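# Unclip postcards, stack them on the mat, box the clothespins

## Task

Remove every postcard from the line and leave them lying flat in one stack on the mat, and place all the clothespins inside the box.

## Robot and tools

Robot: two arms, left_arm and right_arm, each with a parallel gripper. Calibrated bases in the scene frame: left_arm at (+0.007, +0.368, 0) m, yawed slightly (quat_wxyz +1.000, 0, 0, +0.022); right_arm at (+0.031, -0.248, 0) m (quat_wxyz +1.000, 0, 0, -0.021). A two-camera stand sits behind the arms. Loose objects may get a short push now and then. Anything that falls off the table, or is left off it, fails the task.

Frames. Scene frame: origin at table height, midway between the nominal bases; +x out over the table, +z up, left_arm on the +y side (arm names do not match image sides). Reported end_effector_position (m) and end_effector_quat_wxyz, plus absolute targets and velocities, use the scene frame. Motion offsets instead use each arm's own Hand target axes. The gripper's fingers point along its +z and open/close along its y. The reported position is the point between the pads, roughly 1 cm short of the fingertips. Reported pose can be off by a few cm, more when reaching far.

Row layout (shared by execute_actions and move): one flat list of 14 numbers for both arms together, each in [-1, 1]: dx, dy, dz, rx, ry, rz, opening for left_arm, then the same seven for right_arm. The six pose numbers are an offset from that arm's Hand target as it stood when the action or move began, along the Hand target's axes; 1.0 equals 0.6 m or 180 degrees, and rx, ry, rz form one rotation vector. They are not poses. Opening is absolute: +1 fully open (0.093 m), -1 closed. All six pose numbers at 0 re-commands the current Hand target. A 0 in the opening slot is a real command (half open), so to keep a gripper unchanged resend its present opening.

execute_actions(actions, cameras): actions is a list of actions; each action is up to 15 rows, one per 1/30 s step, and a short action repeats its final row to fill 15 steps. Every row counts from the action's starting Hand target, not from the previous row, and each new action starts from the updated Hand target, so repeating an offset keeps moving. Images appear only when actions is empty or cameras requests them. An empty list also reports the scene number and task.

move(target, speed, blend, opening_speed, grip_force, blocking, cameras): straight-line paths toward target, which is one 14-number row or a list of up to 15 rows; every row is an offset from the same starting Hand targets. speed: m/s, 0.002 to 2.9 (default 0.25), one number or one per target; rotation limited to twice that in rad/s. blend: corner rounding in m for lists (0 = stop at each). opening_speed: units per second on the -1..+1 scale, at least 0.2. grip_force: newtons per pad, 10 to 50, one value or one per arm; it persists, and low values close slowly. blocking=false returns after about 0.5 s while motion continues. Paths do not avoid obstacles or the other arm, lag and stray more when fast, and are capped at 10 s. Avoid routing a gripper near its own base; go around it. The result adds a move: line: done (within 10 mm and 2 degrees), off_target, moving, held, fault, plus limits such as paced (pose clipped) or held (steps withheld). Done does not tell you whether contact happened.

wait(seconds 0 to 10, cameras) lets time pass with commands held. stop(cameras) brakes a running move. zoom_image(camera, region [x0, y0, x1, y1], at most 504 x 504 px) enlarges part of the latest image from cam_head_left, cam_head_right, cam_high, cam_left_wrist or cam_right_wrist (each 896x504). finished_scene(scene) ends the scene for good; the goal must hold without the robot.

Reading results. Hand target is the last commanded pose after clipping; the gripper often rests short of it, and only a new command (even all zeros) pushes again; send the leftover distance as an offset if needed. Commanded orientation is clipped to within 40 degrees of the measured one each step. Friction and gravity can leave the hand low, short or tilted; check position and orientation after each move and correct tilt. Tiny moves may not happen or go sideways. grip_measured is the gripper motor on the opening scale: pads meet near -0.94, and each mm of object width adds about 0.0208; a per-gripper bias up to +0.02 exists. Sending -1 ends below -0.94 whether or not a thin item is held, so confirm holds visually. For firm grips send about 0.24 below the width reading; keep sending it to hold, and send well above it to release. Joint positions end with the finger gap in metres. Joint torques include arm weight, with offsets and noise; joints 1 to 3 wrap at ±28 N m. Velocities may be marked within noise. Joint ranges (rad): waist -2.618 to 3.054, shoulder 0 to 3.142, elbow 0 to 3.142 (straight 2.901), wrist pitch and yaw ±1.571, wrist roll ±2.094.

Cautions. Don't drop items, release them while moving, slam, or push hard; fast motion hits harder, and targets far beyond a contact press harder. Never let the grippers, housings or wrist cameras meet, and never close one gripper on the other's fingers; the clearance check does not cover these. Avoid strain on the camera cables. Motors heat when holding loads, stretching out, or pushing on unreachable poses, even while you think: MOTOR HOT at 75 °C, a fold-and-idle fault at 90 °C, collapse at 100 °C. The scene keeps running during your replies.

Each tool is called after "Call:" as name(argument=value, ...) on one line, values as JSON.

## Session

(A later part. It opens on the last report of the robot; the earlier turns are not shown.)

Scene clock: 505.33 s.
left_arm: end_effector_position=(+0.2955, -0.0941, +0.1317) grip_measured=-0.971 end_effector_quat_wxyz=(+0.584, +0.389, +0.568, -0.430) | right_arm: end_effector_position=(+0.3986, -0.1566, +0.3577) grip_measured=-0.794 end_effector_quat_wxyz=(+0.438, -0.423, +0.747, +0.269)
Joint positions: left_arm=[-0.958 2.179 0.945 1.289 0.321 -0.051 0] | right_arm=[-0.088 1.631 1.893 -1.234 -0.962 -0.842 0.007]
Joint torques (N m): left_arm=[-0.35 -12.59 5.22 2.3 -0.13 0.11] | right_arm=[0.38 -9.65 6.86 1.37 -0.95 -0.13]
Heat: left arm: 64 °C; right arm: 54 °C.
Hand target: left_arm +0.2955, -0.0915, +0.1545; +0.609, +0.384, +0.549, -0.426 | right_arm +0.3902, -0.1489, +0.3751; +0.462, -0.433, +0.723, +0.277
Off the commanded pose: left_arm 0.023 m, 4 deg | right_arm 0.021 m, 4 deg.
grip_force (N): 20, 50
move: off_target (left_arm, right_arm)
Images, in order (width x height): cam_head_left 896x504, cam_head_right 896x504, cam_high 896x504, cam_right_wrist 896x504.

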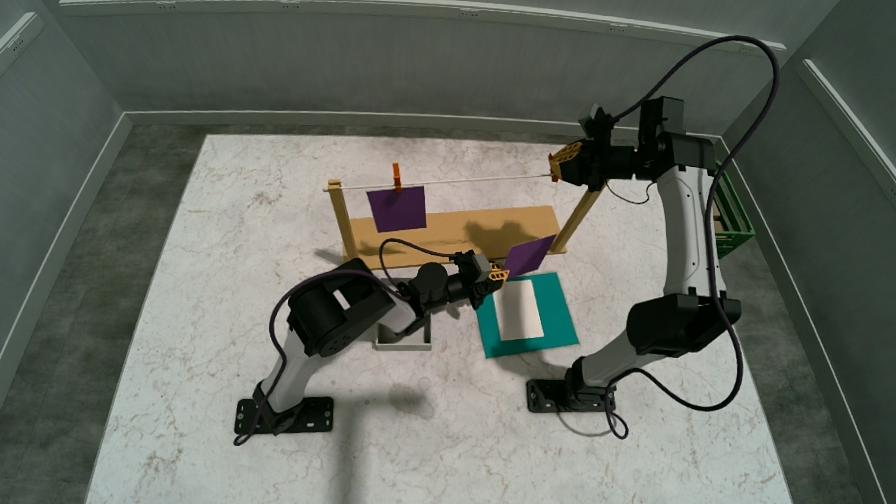

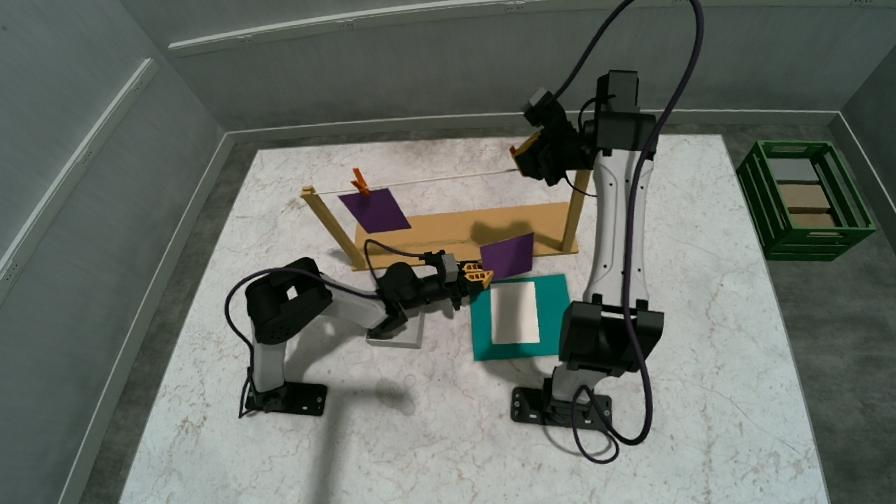

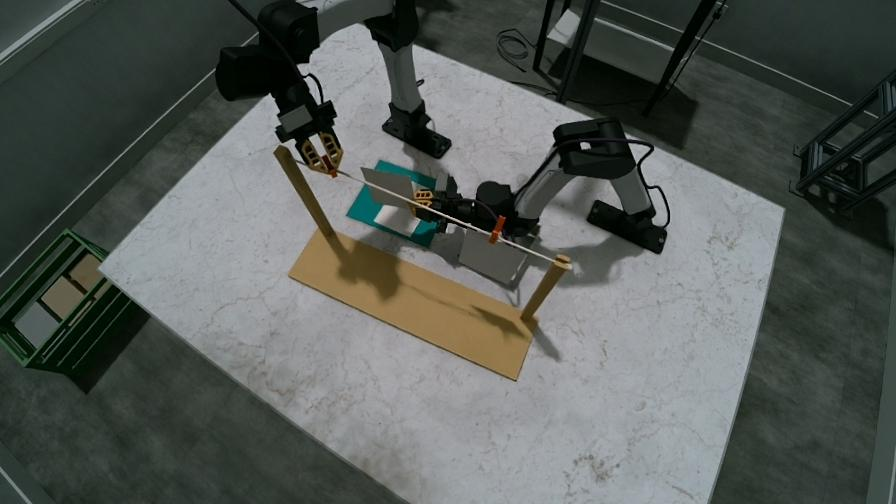

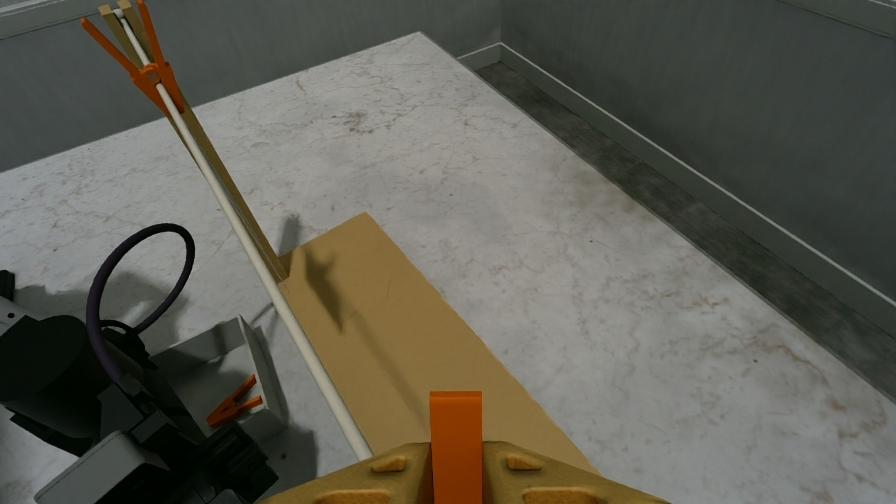

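Call:
move(target=[[0,0,0,0,0,0,-1,0.07,0,0.032,0,0,0,-0.8],[0,0,0,0,0,0,-1,0.07,0,0.032,0,0,0,0.1]], speed=0.05, opening_speed=0.5, cameras=["cam_head_left","cam_right_wrist","cam_high","cam_head_right"])

Call:
zoom_image(camera="cam_high", region=[290, 130, 390, 187])

Call:
zoom_image(camera="cam_right_wrist", region=[300, 320, 632, 504])

Scene clock: 514.83 s.
left_arm: end_effector_position=(+0.2955, -0.0941, +0.1317) grip_measured=-0.971 end_effector_quat_wxyz=(+0.584, +0.389, +0.568, -0.430) | right_arm: end_effector_position=(+0.3956, -0.1524, +0.3288) grip_measured=+0.098 end_effector_quat_wxyz=(+0.465, -0.435, +0.723, +0.268)
Joint positions: left_arm=[-0.958 2.179 0.945 1.289 0.321 -0.051 0] | right_arm=[-0.088 1.529 1.616 -0.992 -1.002 -0.839 0.05]
Joint torques (N m): left_arm=[-0.38 -12.56 5.2 2.3 -0.12 0.11] | right_arm=[0.39 -7.27 6.97 1.11 -0.57 -0.09]
Heat: left arm: 65 °C; right arm: 54 °C.
Hand target: left_arm +0.2955, -0.0915, +0.1545; +0.609, +0.384, +0.549, -0.426 | right_arm +0.3901, -0.1490, +0.3289; +0.462, -0.433, +0.723, +0.277
Off the commanded pose: left_arm 0.023 m, 4 deg | right_arm 0.006 m, 1 deg.
grip_force (N): 20, 50
move: off_target (left_arm)
Images, in order (width x height): cam_head_left 896x504, cam_head_right 896x504, cam_high 896x504, cam_right_wrist 896x504.

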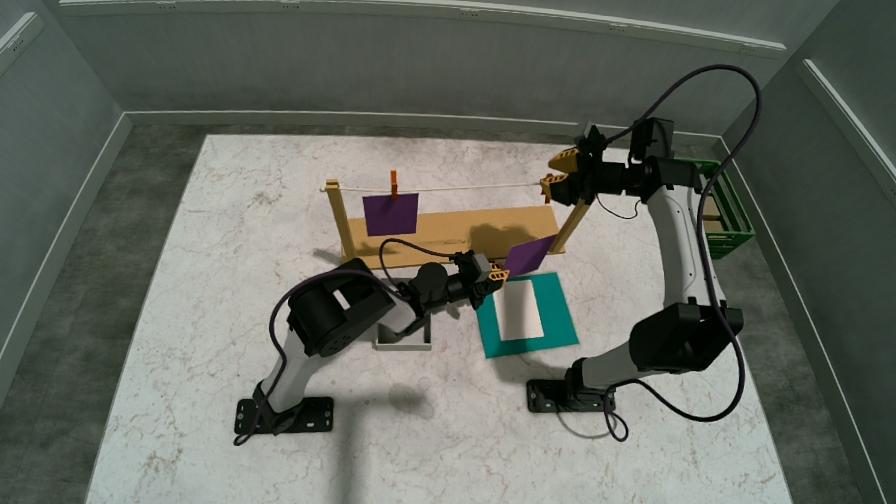

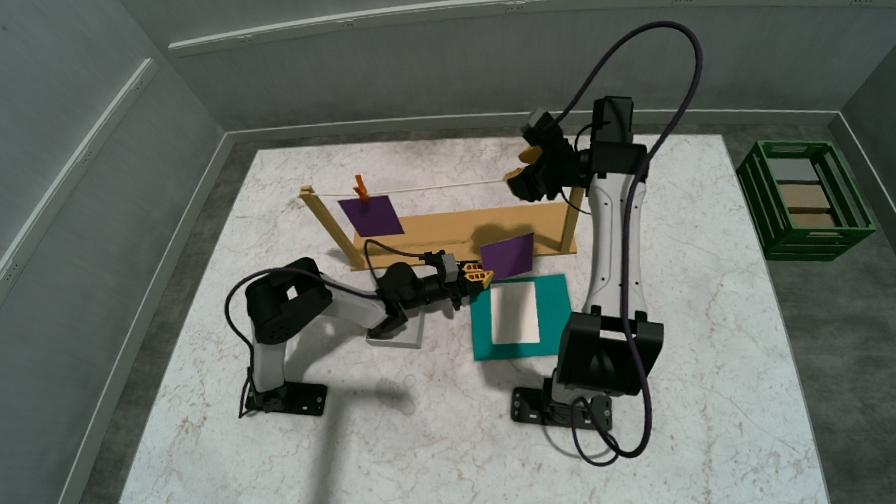

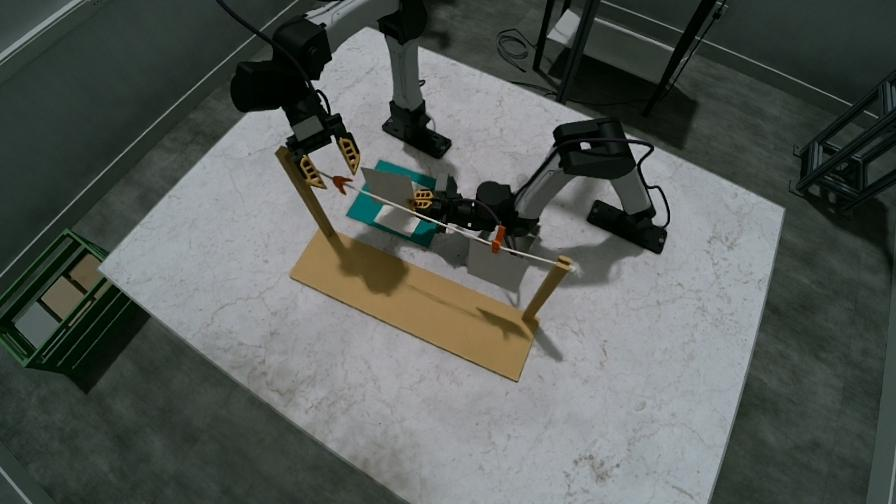

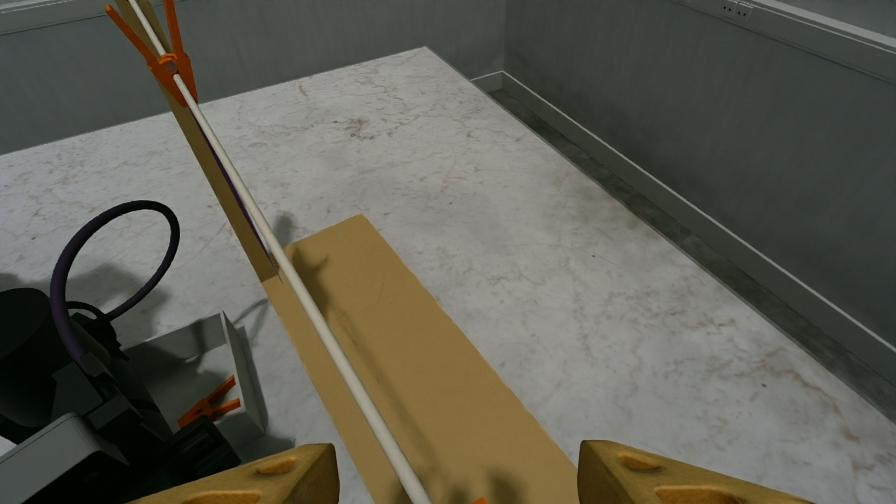

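Scaled by 5.040 from the camera's 896x504 image, which has a finer 1280x720 frame.

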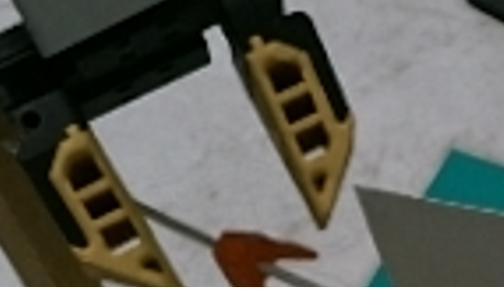

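Scaled by 1.518 from the camera's 896x504 image, which has a finer 1280x720 frame.

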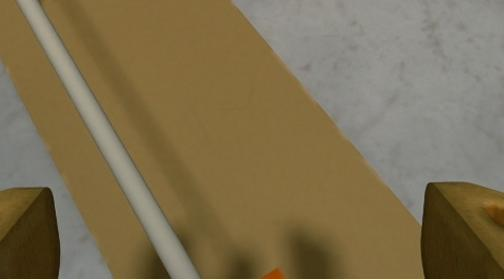

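Call:
move(target=[[0,0,0,0,0,0,-1,-0.0756,0,-0.035,0,0,0,0.1],[0,0,0,0,0,0,-1,-0.0756,0,-0.202,0,0,0,0.1]], speed=0.07, blend=[0.02,0], cameras=["cam_head_left","cam_right_wrist","cam_high","cam_head_right"])

Call:
zoom_image(camera="cam_high", region=[290, 130, 390, 187])

Call:
zoom_image(camera="cam_head_left", region=[490, 130, 605, 195])

Call:
zoom_image(camera="cam_head_right", region=[450, 130, 565, 195])

Scene clock: 521.97 s.
left_arm: end_effector_position=(+0.2955, -0.0941, +0.1317) grip_measured=-0.971 end_effector_quat_wxyz=(+0.584, +0.389, +0.568, -0.430) | right_arm: end_effector_position=(+0.3542, -0.2310, +0.4177) grip_measured=+0.098 end_effector_quat_wxyz=(+0.516, -0.384, +0.727, +0.241)
Joint positions: left_arm=[-0.958 2.179 0.945 1.289 0.321 -0.051 0] | right_arm=[-0.403 1.596 2.067 -1.547 -1.16 -1.089 0.05]
Joint torques (N m): left_arm=[-0.35 -12.57 5.24 2.3 -0.13 0.11] | right_arm=[-0.4 -7.09 5.39 0.81 -0.64 -0.32]
Heat: left arm: 65 °C; right arm: 53 °C.
Hand target: left_arm +0.2955, -0.0915, +0.1545; +0.609, +0.384, +0.549, -0.426 | right_arm +0.3473, -0.2293, +0.4209; +0.462, -0.433, +0.723, +0.277
Off the commanded pose: left_arm 0.023 m, 4 deg | right_arm 0.008 m, 9 deg.
joint sent to its limit (right arm) — joint 4 (wrist pitch), lower limit. The joint targets are off in orientation, not in position.
grip_force (N): 20, 50
move: off_target (left_arm, right_arm)
Images, in order (width x height): cam_head_left 896x504, cam_head_right 896x504, cam_high 896x504, cam_right_wrist 896x504.

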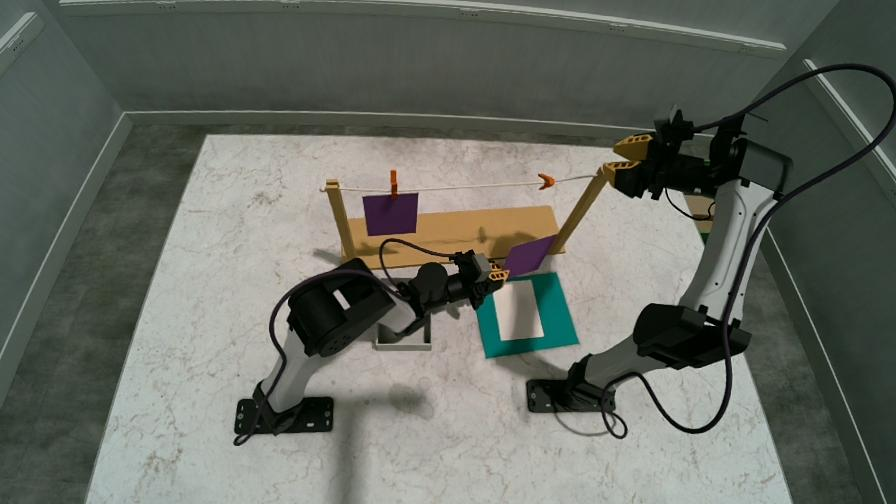

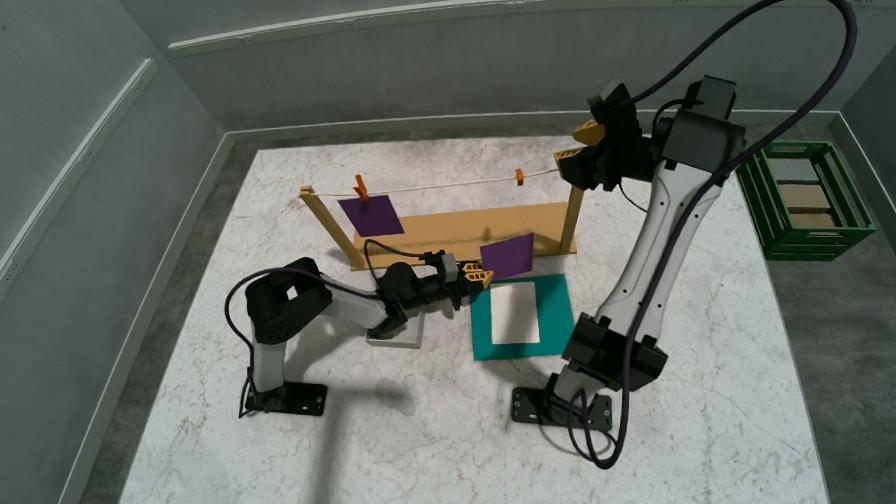

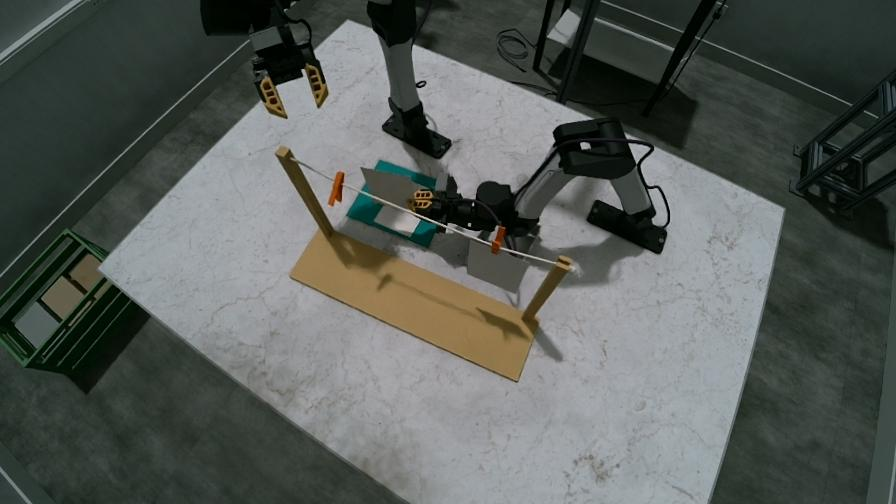

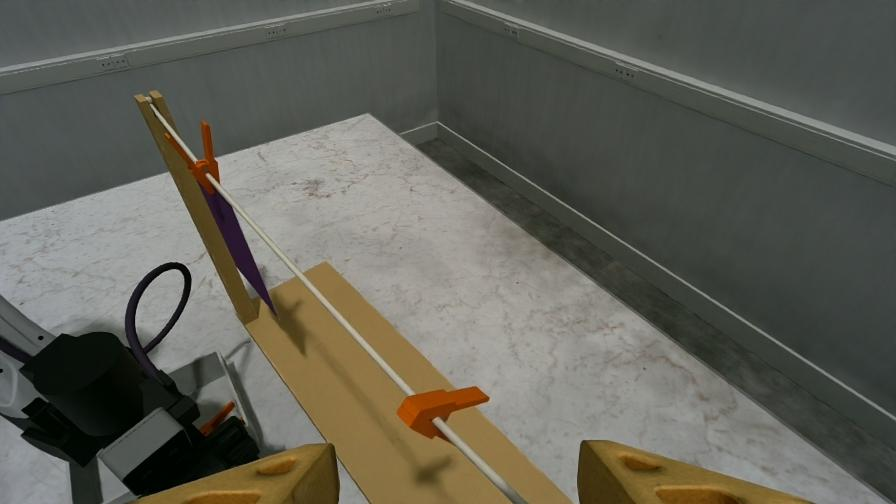

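Scaled by 5.040 from the camera's 896x504 image, which has a finer 1280x720 frame.

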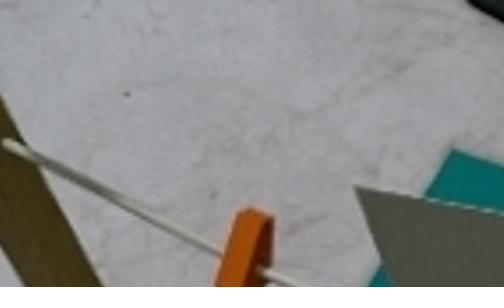

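Scaled by 4.383 from the camera's 896x504 image, which has a finer 1280x720 frame.

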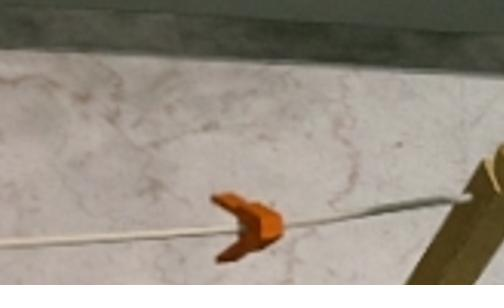

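Scaled by 4.383 from the camera's 896x504 image, which has a finer 1280x720 frame.

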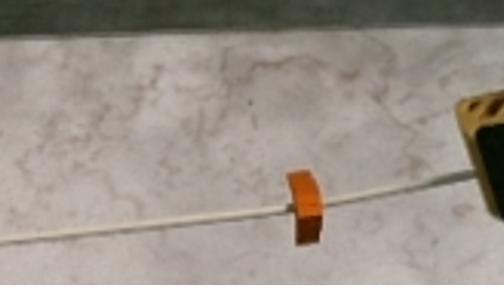

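Call:
move(target=[-0.0107,-0.0788,-0.0143,0.235,0.0776,0.4987,-1,0,0,0,0,0,0,0.1], speed=0.25, cameras=["cam_head_left","cam_high","cam_head_right","cam_left_wrist"])

Call:
zoom_image(camera="cam_head_left", region=[430, 230, 630, 380])

Scene clock: 576.43 s.
left_arm: end_effector_position=(+0.2472, -0.0962, +0.1347) grip_measured=-0.971 end_effector_quat_wxyz=(+0.484, +0.874, +0.028, -0.006) | right_arm: end_effector_position=(+0.3542, -0.2309, +0.4178) grip_measured=+0.098 end_effector_quat_wxyz=(+0.516, -0.384, +0.727, +0.241)
Joint positions: left_arm=[-0.978 1.905 1.284 -0.034 0.513 1.887 0] | right_arm=[-0.403 1.596 2.067 -1.547 -1.161 -1.09 0.05]
Joint torques (N m): left_arm=[-0.38 -12.01 9.88 1.65 0.31 0.02] | right_arm=[-0.36 -7.1 5.41 0.82 -0.66 -0.32]
Heat: left arm: 68 °C; right arm: 51 °C.
Hand target: left_arm +0.2478, -0.0992, +0.1602; +0.500, +0.866, +0.015, +0.008 | right_arm +0.3473, -0.2293, +0.4210; +0.462, -0.433, +0.722, +0.277
Off the commanded pose: left_arm 0.026 m, 3 deg | right_arm 0.008 m, 9 deg.
joint sent to its limit (right arm) — joint 4 (wrist pitch), lower limit. The joint targets are off in orientation, not in position.
grip_force (N): 20, 50
move: off_target (left_arm, right_arm)
Images, in order (width x height): cam_head_left 896x504, cam_head_right 896x504, cam_high 896x504, cam_left_wrist 896x504.

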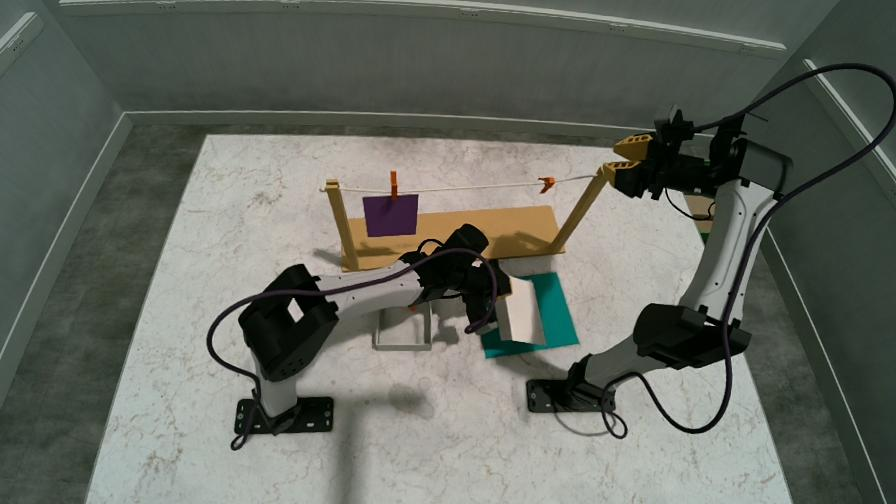

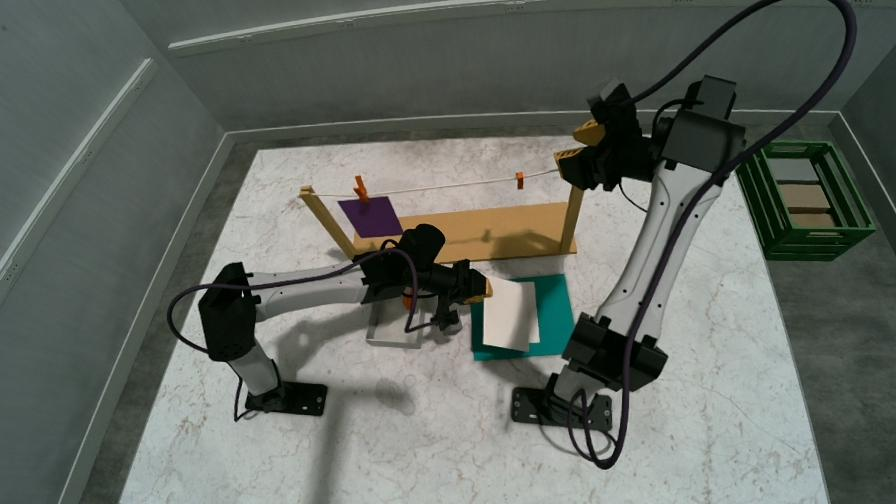

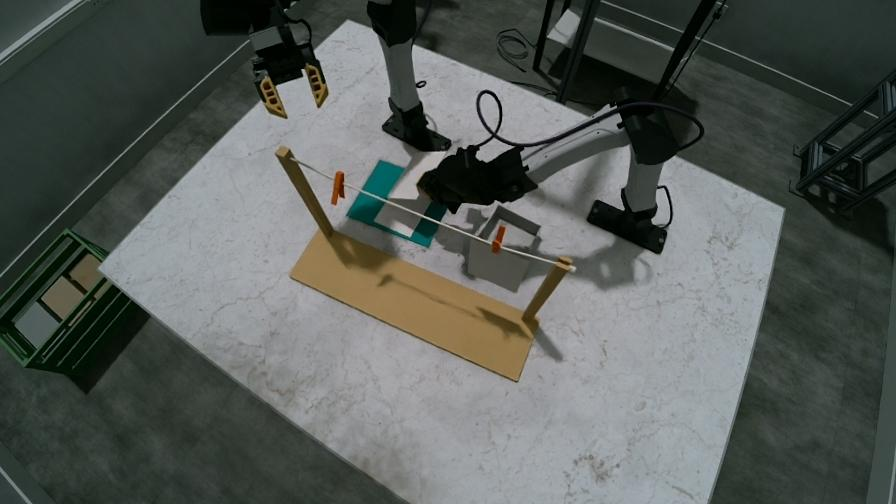

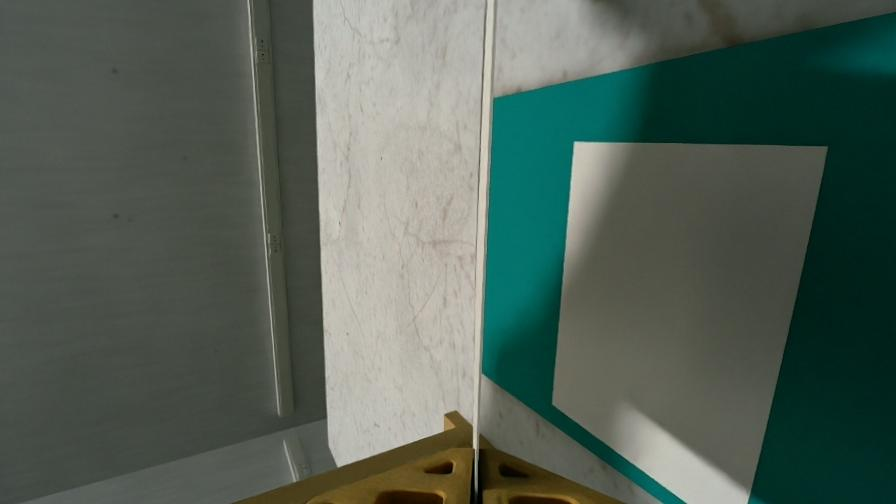

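Scaled by 2.520 from the camera's 896x504 image, which has a finer 1280x720 frame.

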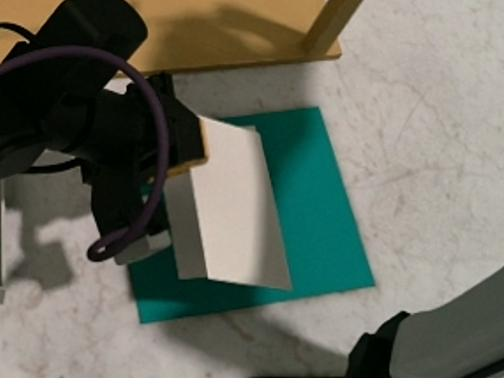

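Call:
move(target=[0,-0.1155,0.0667,0,0,0,-1,0,0,0,0,0,0,0.1], speed=0.08, cameras=["cam_head_left","cam_left_wrist"])

Call:
zoom_image(camera="cam_head_left", region=[430, 230, 630, 380])

Scene clock: 591.93 s.
left_arm: end_effector_position=(+0.2482, -0.0974, +0.0855) grip_measured=-0.971 end_effector_quat_wxyz=(+0.499, +0.866, +0.020, +0.005) | right_arm: end_effector_position=(+0.3542, -0.2309, +0.4178) grip_measured=+0.098 end_effector_quat_wxyz=(+0.516, -0.384, +0.727, +0.241)
Joint positions: left_arm=[-0.978 1.993 1.156 0.225 0.512 1.891 0] | right_arm=[-0.403 1.596 2.067 -1.547 -1.161 -1.09 0.05]
Joint torques (N m): left_arm=[-0.4 -8.06 6.76 2.03 0.3 -0.02] | right_arm=[-0.36 -7.09 5.39 0.83 -0.67 -0.32]
Heat: left arm: 64 °C; right arm: 50 °C.
Hand target: left_arm +0.2477, -0.0992, +0.0800; +0.500, +0.866, +0.015, +0.008 | right_arm +0.3473, -0.2293, +0.4210; +0.462, -0.433, +0.722, +0.277
Off the commanded pose: left_arm 0.006 m, 1 deg | right_arm 0.008 m, 9 deg.
joint sent to its limit (right arm) — joint 4 (wrist pitch), lower limit. The joint targets are off in orientation, not in position.
grip_force (N): 20, 50
move: off_target (right_arm)
Images, in order (width x height): cam_head_left 896x504, cam_left_wrist 896x504.

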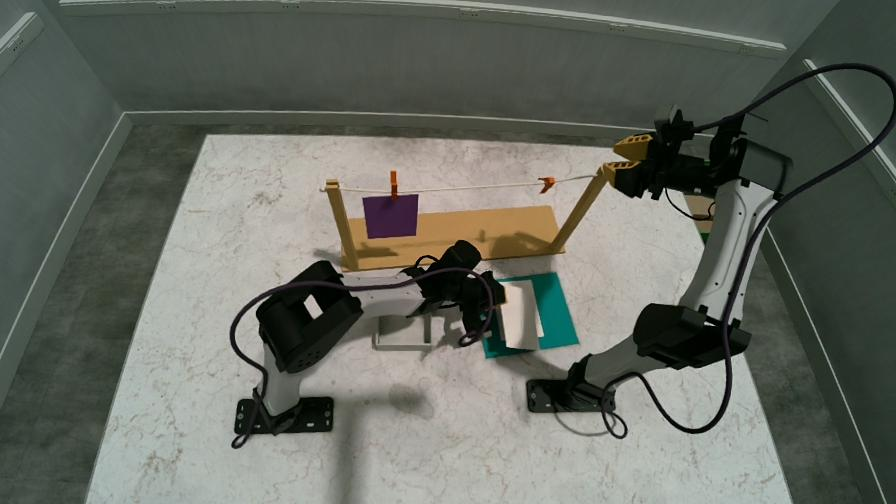

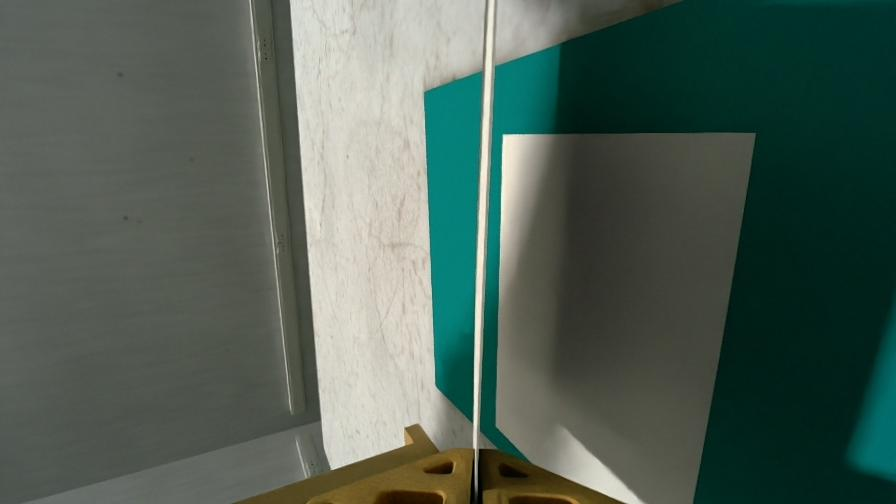

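Scaled by 2.520 from the camera's 896x504 image, which has a finer 1280x720 frame.

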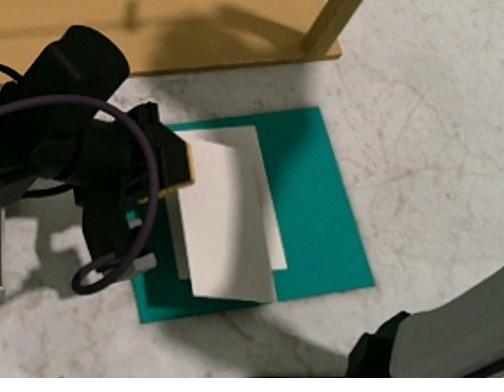

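Call:
move(target=[0.0565,-0.0355,0.0285,0,0,0,-1,0,0,0,0,0,0,0.1], speed=0.08, cameras=["cam_head_left","cam_left_wrist"])

Call:
zoom_image(camera="cam_head_left", region=[430, 230, 630, 380])

Scene clock: 610.23 s.
left_arm: end_effector_position=(+0.2794, -0.0996, +0.0573) grip_measured=-0.971 end_effector_quat_wxyz=(+0.499, +0.866, +0.021, +0.012) | right_arm: end_effector_position=(+0.3542, -0.2309, +0.4178) grip_measured=+0.098 end_effector_quat_wxyz=(+0.516, -0.384, +0.727, +0.241)
Joint positions: left_arm=[-0.925 2.117 1.222 0.268 0.543 1.929 0] | right_arm=[-0.403 1.596 2.067 -1.547 -1.161 -1.09 0.05]
Joint torques (N m): left_arm=[0.38 -8.06 8.51 1.82 0.52 -0.03] | right_arm=[-0.39 -7.12 5.42 0.82 -0.67 -0.32]
Heat: left arm: 62 °C; right arm: 50 °C.
Hand target: left_arm +0.2818, -0.1022, +0.0530; +0.500, +0.866, +0.015, +0.008 | right_arm +0.3473, -0.2293, +0.4210; +0.462, -0.433, +0.722, +0.277
Off the commanded pose: left_arm 0.006 m, 1 deg | right_arm 0.008 m, 9 deg.
joint sent to its limit (right arm) — joint 4 (wrist pitch), lower limit. The joint targets are off in orientation, not in position.
grip_force (N): 20, 50
move: off_target (right_arm)
Images, in order (width x height): cam_head_left 896x504, cam_left_wrist 896x504.

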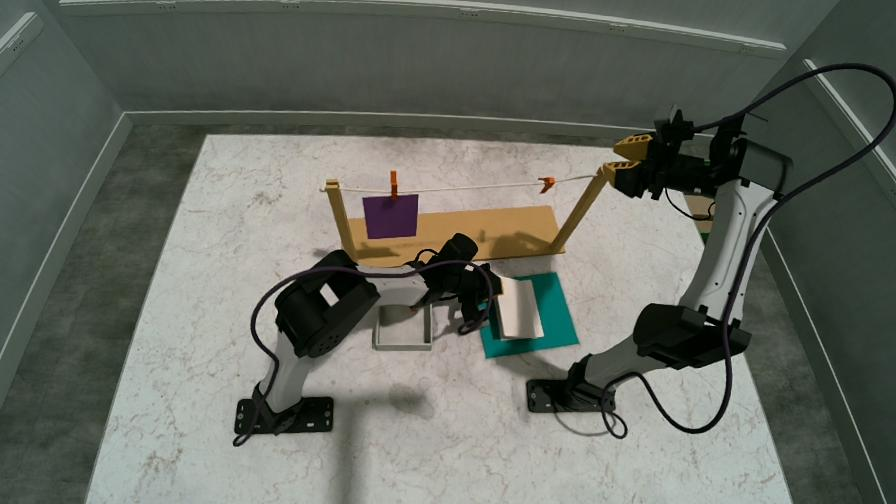

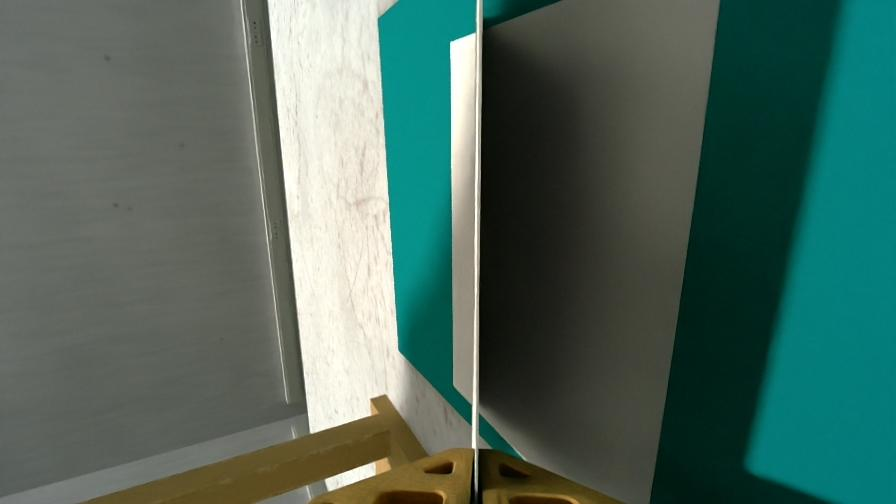

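Scaled by 2.520 from the camera's 896x504 image, which has a finer 1280x720 frame.

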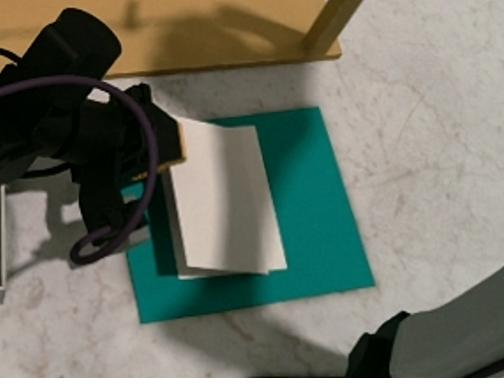

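Call:
move(target=[0.0066,-0.035,0.026,0,0,0,-1,0,0,0,0,0,0,0.1], speed=0.06, cameras=["cam_head_left","cam_left_wrist"])

Call:
zoom_image(camera="cam_head_left", region=[430, 230, 630, 380])

Scene clock: 614.63 s.
left_arm: end_effector_position=(+0.2855, -0.1097, +0.0504) grip_measured=-0.971 end_effector_quat_wxyz=(+0.523, +0.852, +0.007, +0.020) | right_arm: end_effector_position=(+0.3542, -0.2309, +0.4178) grip_measured=+0.098 end_effector_quat_wxyz=(+0.516, -0.384, +0.727, +0.241)
Joint positions: left_arm=[-0.922 2.18 1.233 0.381 0.567 1.93 0] | right_arm=[-0.403 1.596 2.067 -1.547 -1.161 -1.09 0.05]
Joint torques (N m): left_arm=[0.36 -7.42 7.36 1.48 0.29 0] | right_arm=[-0.38 -7.1 5.46 0.81 -0.66 -0.32]
Heat: left arm: 61 °C; right arm: 50 °C.
Hand target: left_arm +0.2858, -0.1051, +0.0273; +0.500, +0.866, +0.015, +0.008 | right_arm +0.3473, -0.2293, +0.4210; +0.462, -0.433, +0.722, +0.277
Off the commanded pose: left_arm 0.024 m, 3 deg | right_arm 0.008 m, 9 deg.
joint sent to its limit (right arm) — joint 4 (wrist pitch), lower limit. The joint targets are off in orientation, not in position.
grip_force (N): 20, 50
move: off_target (left_arm, right_arm)
Images, in order (width x height): cam_head_left 896x504, cam_left_wrist 896x504.

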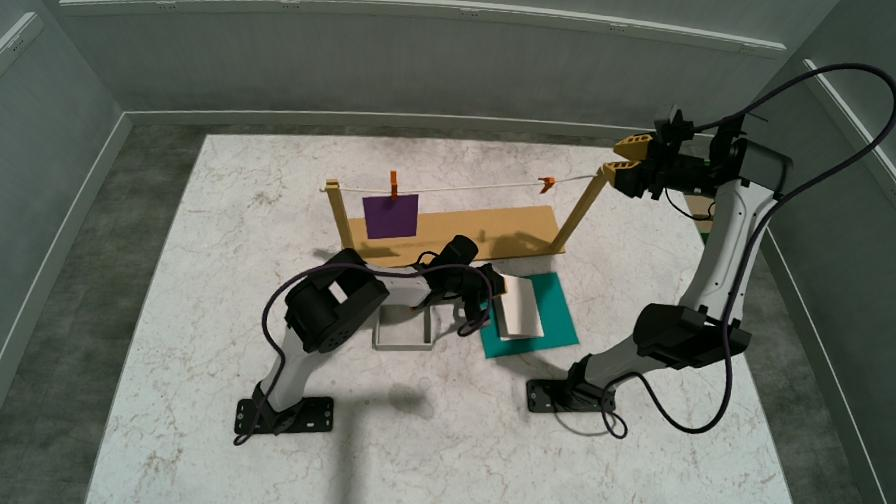

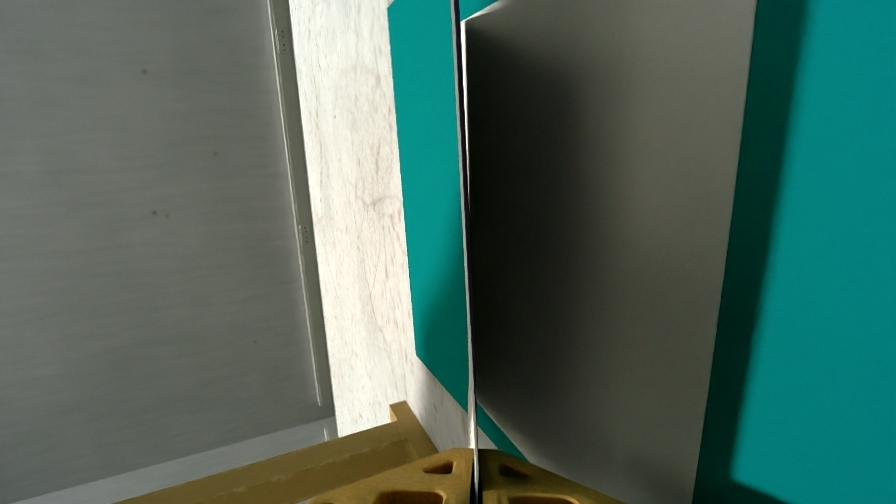

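Scaled by 2.520 from the camera's 896x504 image, which has a finer 1280x720 frame.

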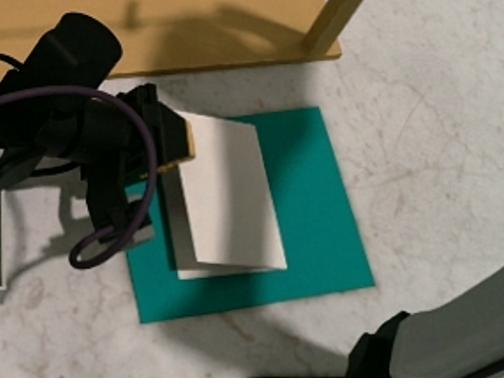

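Call:
move(target=[-0.0133,-0.031,0.0067,0,0,0,-1,0,0,0,0,0,0,0.1], speed=0.06, cameras=["cam_head_left","cam_left_wrist"])

Call:
zoom_image(camera="cam_head_left", region=[430, 230, 630, 380])

Scene clock: 617.27 s.
left_arm: end_effector_position=(+0.2853, -0.1095, +0.0461) grip_measured=-0.971 end_effector_quat_wxyz=(+0.537, +0.843, +0.000, +0.031) | right_arm: end_effector_position=(+0.3542, -0.2309, +0.4178) grip_measured=+0.098 end_effector_quat_wxyz=(+0.516, -0.384, +0.727, +0.241)
Joint positions: left_arm=[-0.922 2.196 1.198 0.475 0.567 1.93 0] | right_arm=[-0.403 1.596 2.067 -1.547 -1.161 -1.09 0.05]
Joint torques (N m): left_arm=[-0.24 -7.2 5.03 1.4 0.21 -0.04] | right_arm=[-0.36 -7.09 5.42 0.82 -0.66 -0.32]
Heat: left arm: 60 °C; right arm: 50 °C.
Hand target: left_arm +0.2776, -0.0996, +0.0091; +0.500, +0.866, +0.015, +0.008 | right_arm +0.3473, -0.2293, +0.4210; +0.462, -0.433, +0.722, +0.277
Off the commanded pose: left_arm 0.039 m, 6 deg | right_arm 0.008 m, 9 deg.
joint sent to its limit (right arm) — joint 4 (wrist pitch), lower limit. The joint targets are off in orientation, not in position.
grip_force (N): 20, 50
move: off_target (left_arm, right_arm)
Images, in order (width x height): cam_head_left 896x504, cam_left_wrist 896x504.

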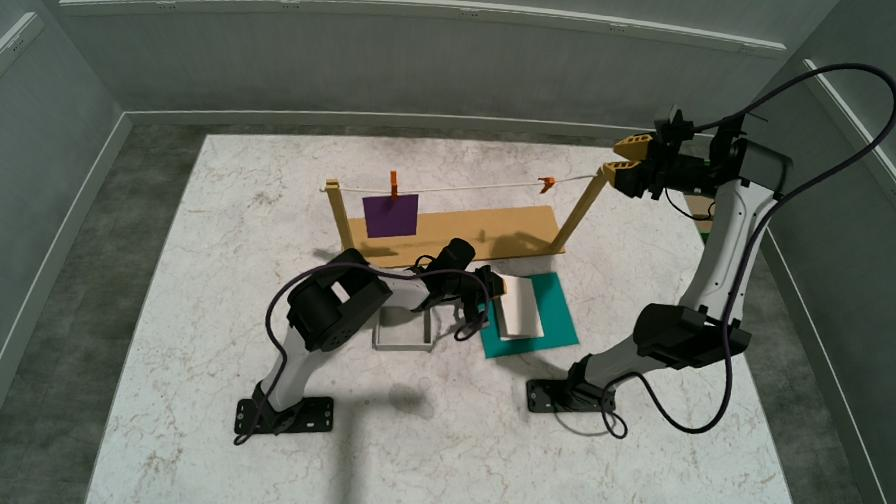

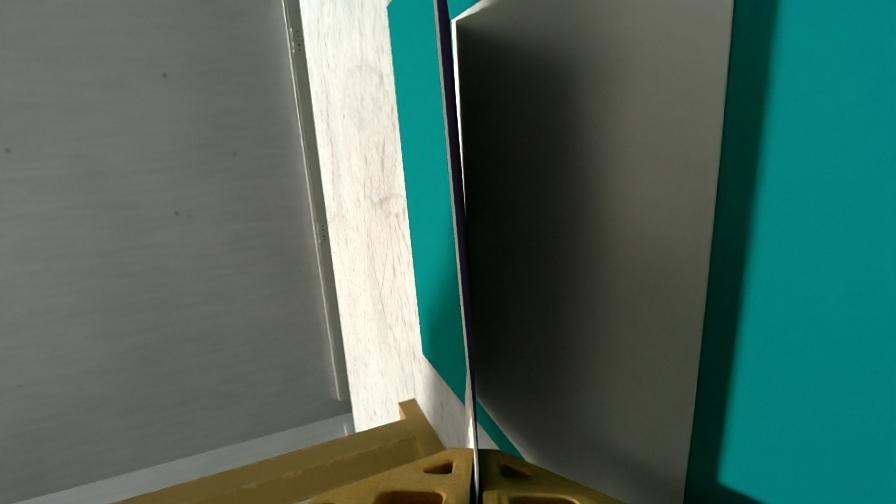

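Scaled by 2.520 from the camera's 896x504 image, which has a finer 1280x720 frame.

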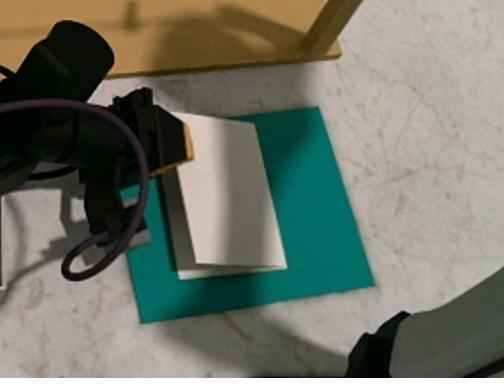

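Call:
move(target=[0.005,0.0163,-0.015,-0.1,0,0,-1,0,0,0,0,0,0,0.1], speed=0.06, cameras=["cam_head_left","cam_left_wrist"])

Call:
zoom_image(camera="cam_head_left", region=[430, 230, 630, 380])

Scene clock: 627.70 s.
left_arm: end_effector_position=(+0.2848, -0.1058, +0.0576) grip_measured=-0.971 end_effector_quat_wxyz=(+0.654, +0.755, -0.009, +0.045) | right_arm: end_effector_position=(+0.3542, -0.2309, +0.4178) grip_measured=+0.098 end_effector_quat_wxyz=(+0.516, -0.384, +0.727, +0.241)
Joint positions: left_arm=[-0.896 2.319 1.074 1.067 0.654 1.759 0] | right_arm=[-0.403 1.596 2.067 -1.547 -1.161 -1.09 0.05]
Joint torques (N m): left_arm=[0.84 -6.53 3.78 1.73 0.42 -0.34] | right_arm=[-0.38 -7.09 5.42 0.82 -0.66 -0.32]
Heat: left arm: 57 °C; right arm: 50 °C.
Hand target: left_arm +0.2806, -0.0965, +0.0219; +0.630, +0.777, +0.014, +0.011 | right_arm +0.3473, -0.2293, +0.4210; +0.462, -0.433, +0.722, +0.277
Off the commanded pose: left_arm 0.037 m, 6 deg | right_arm 0.008 m, 9 deg.
joint sent to its limit (right arm) — joint 4 (wrist pitch), lower limit. The joint targets are off in orientation, not in position.
grip_force (N): 20, 50
move: off_target (left_arm, right_arm)
Images, in order (width x height): cam_head_left 896x504, cam_left_wrist 896x504.

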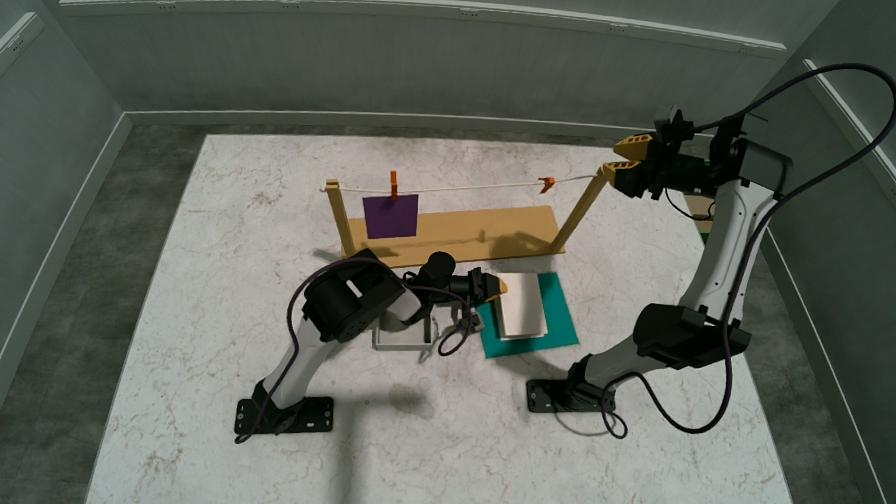

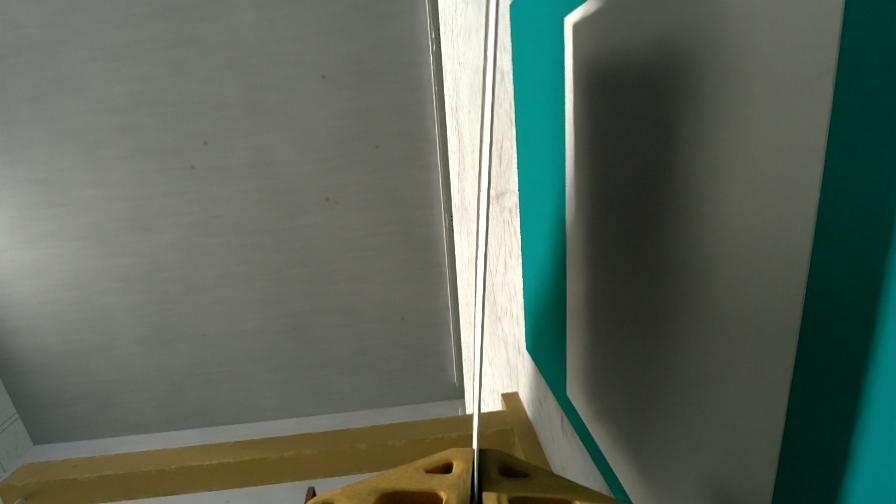

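Scaled by 2.520 from the camera's 896x504 image, which has a finer 1280x720 frame.

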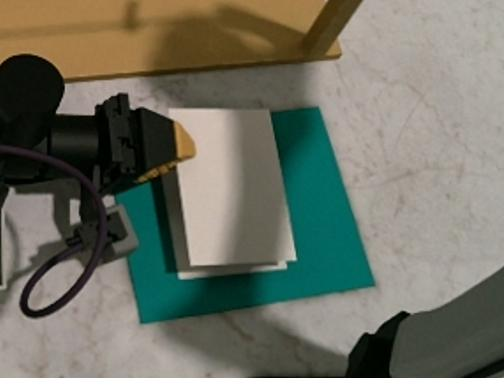

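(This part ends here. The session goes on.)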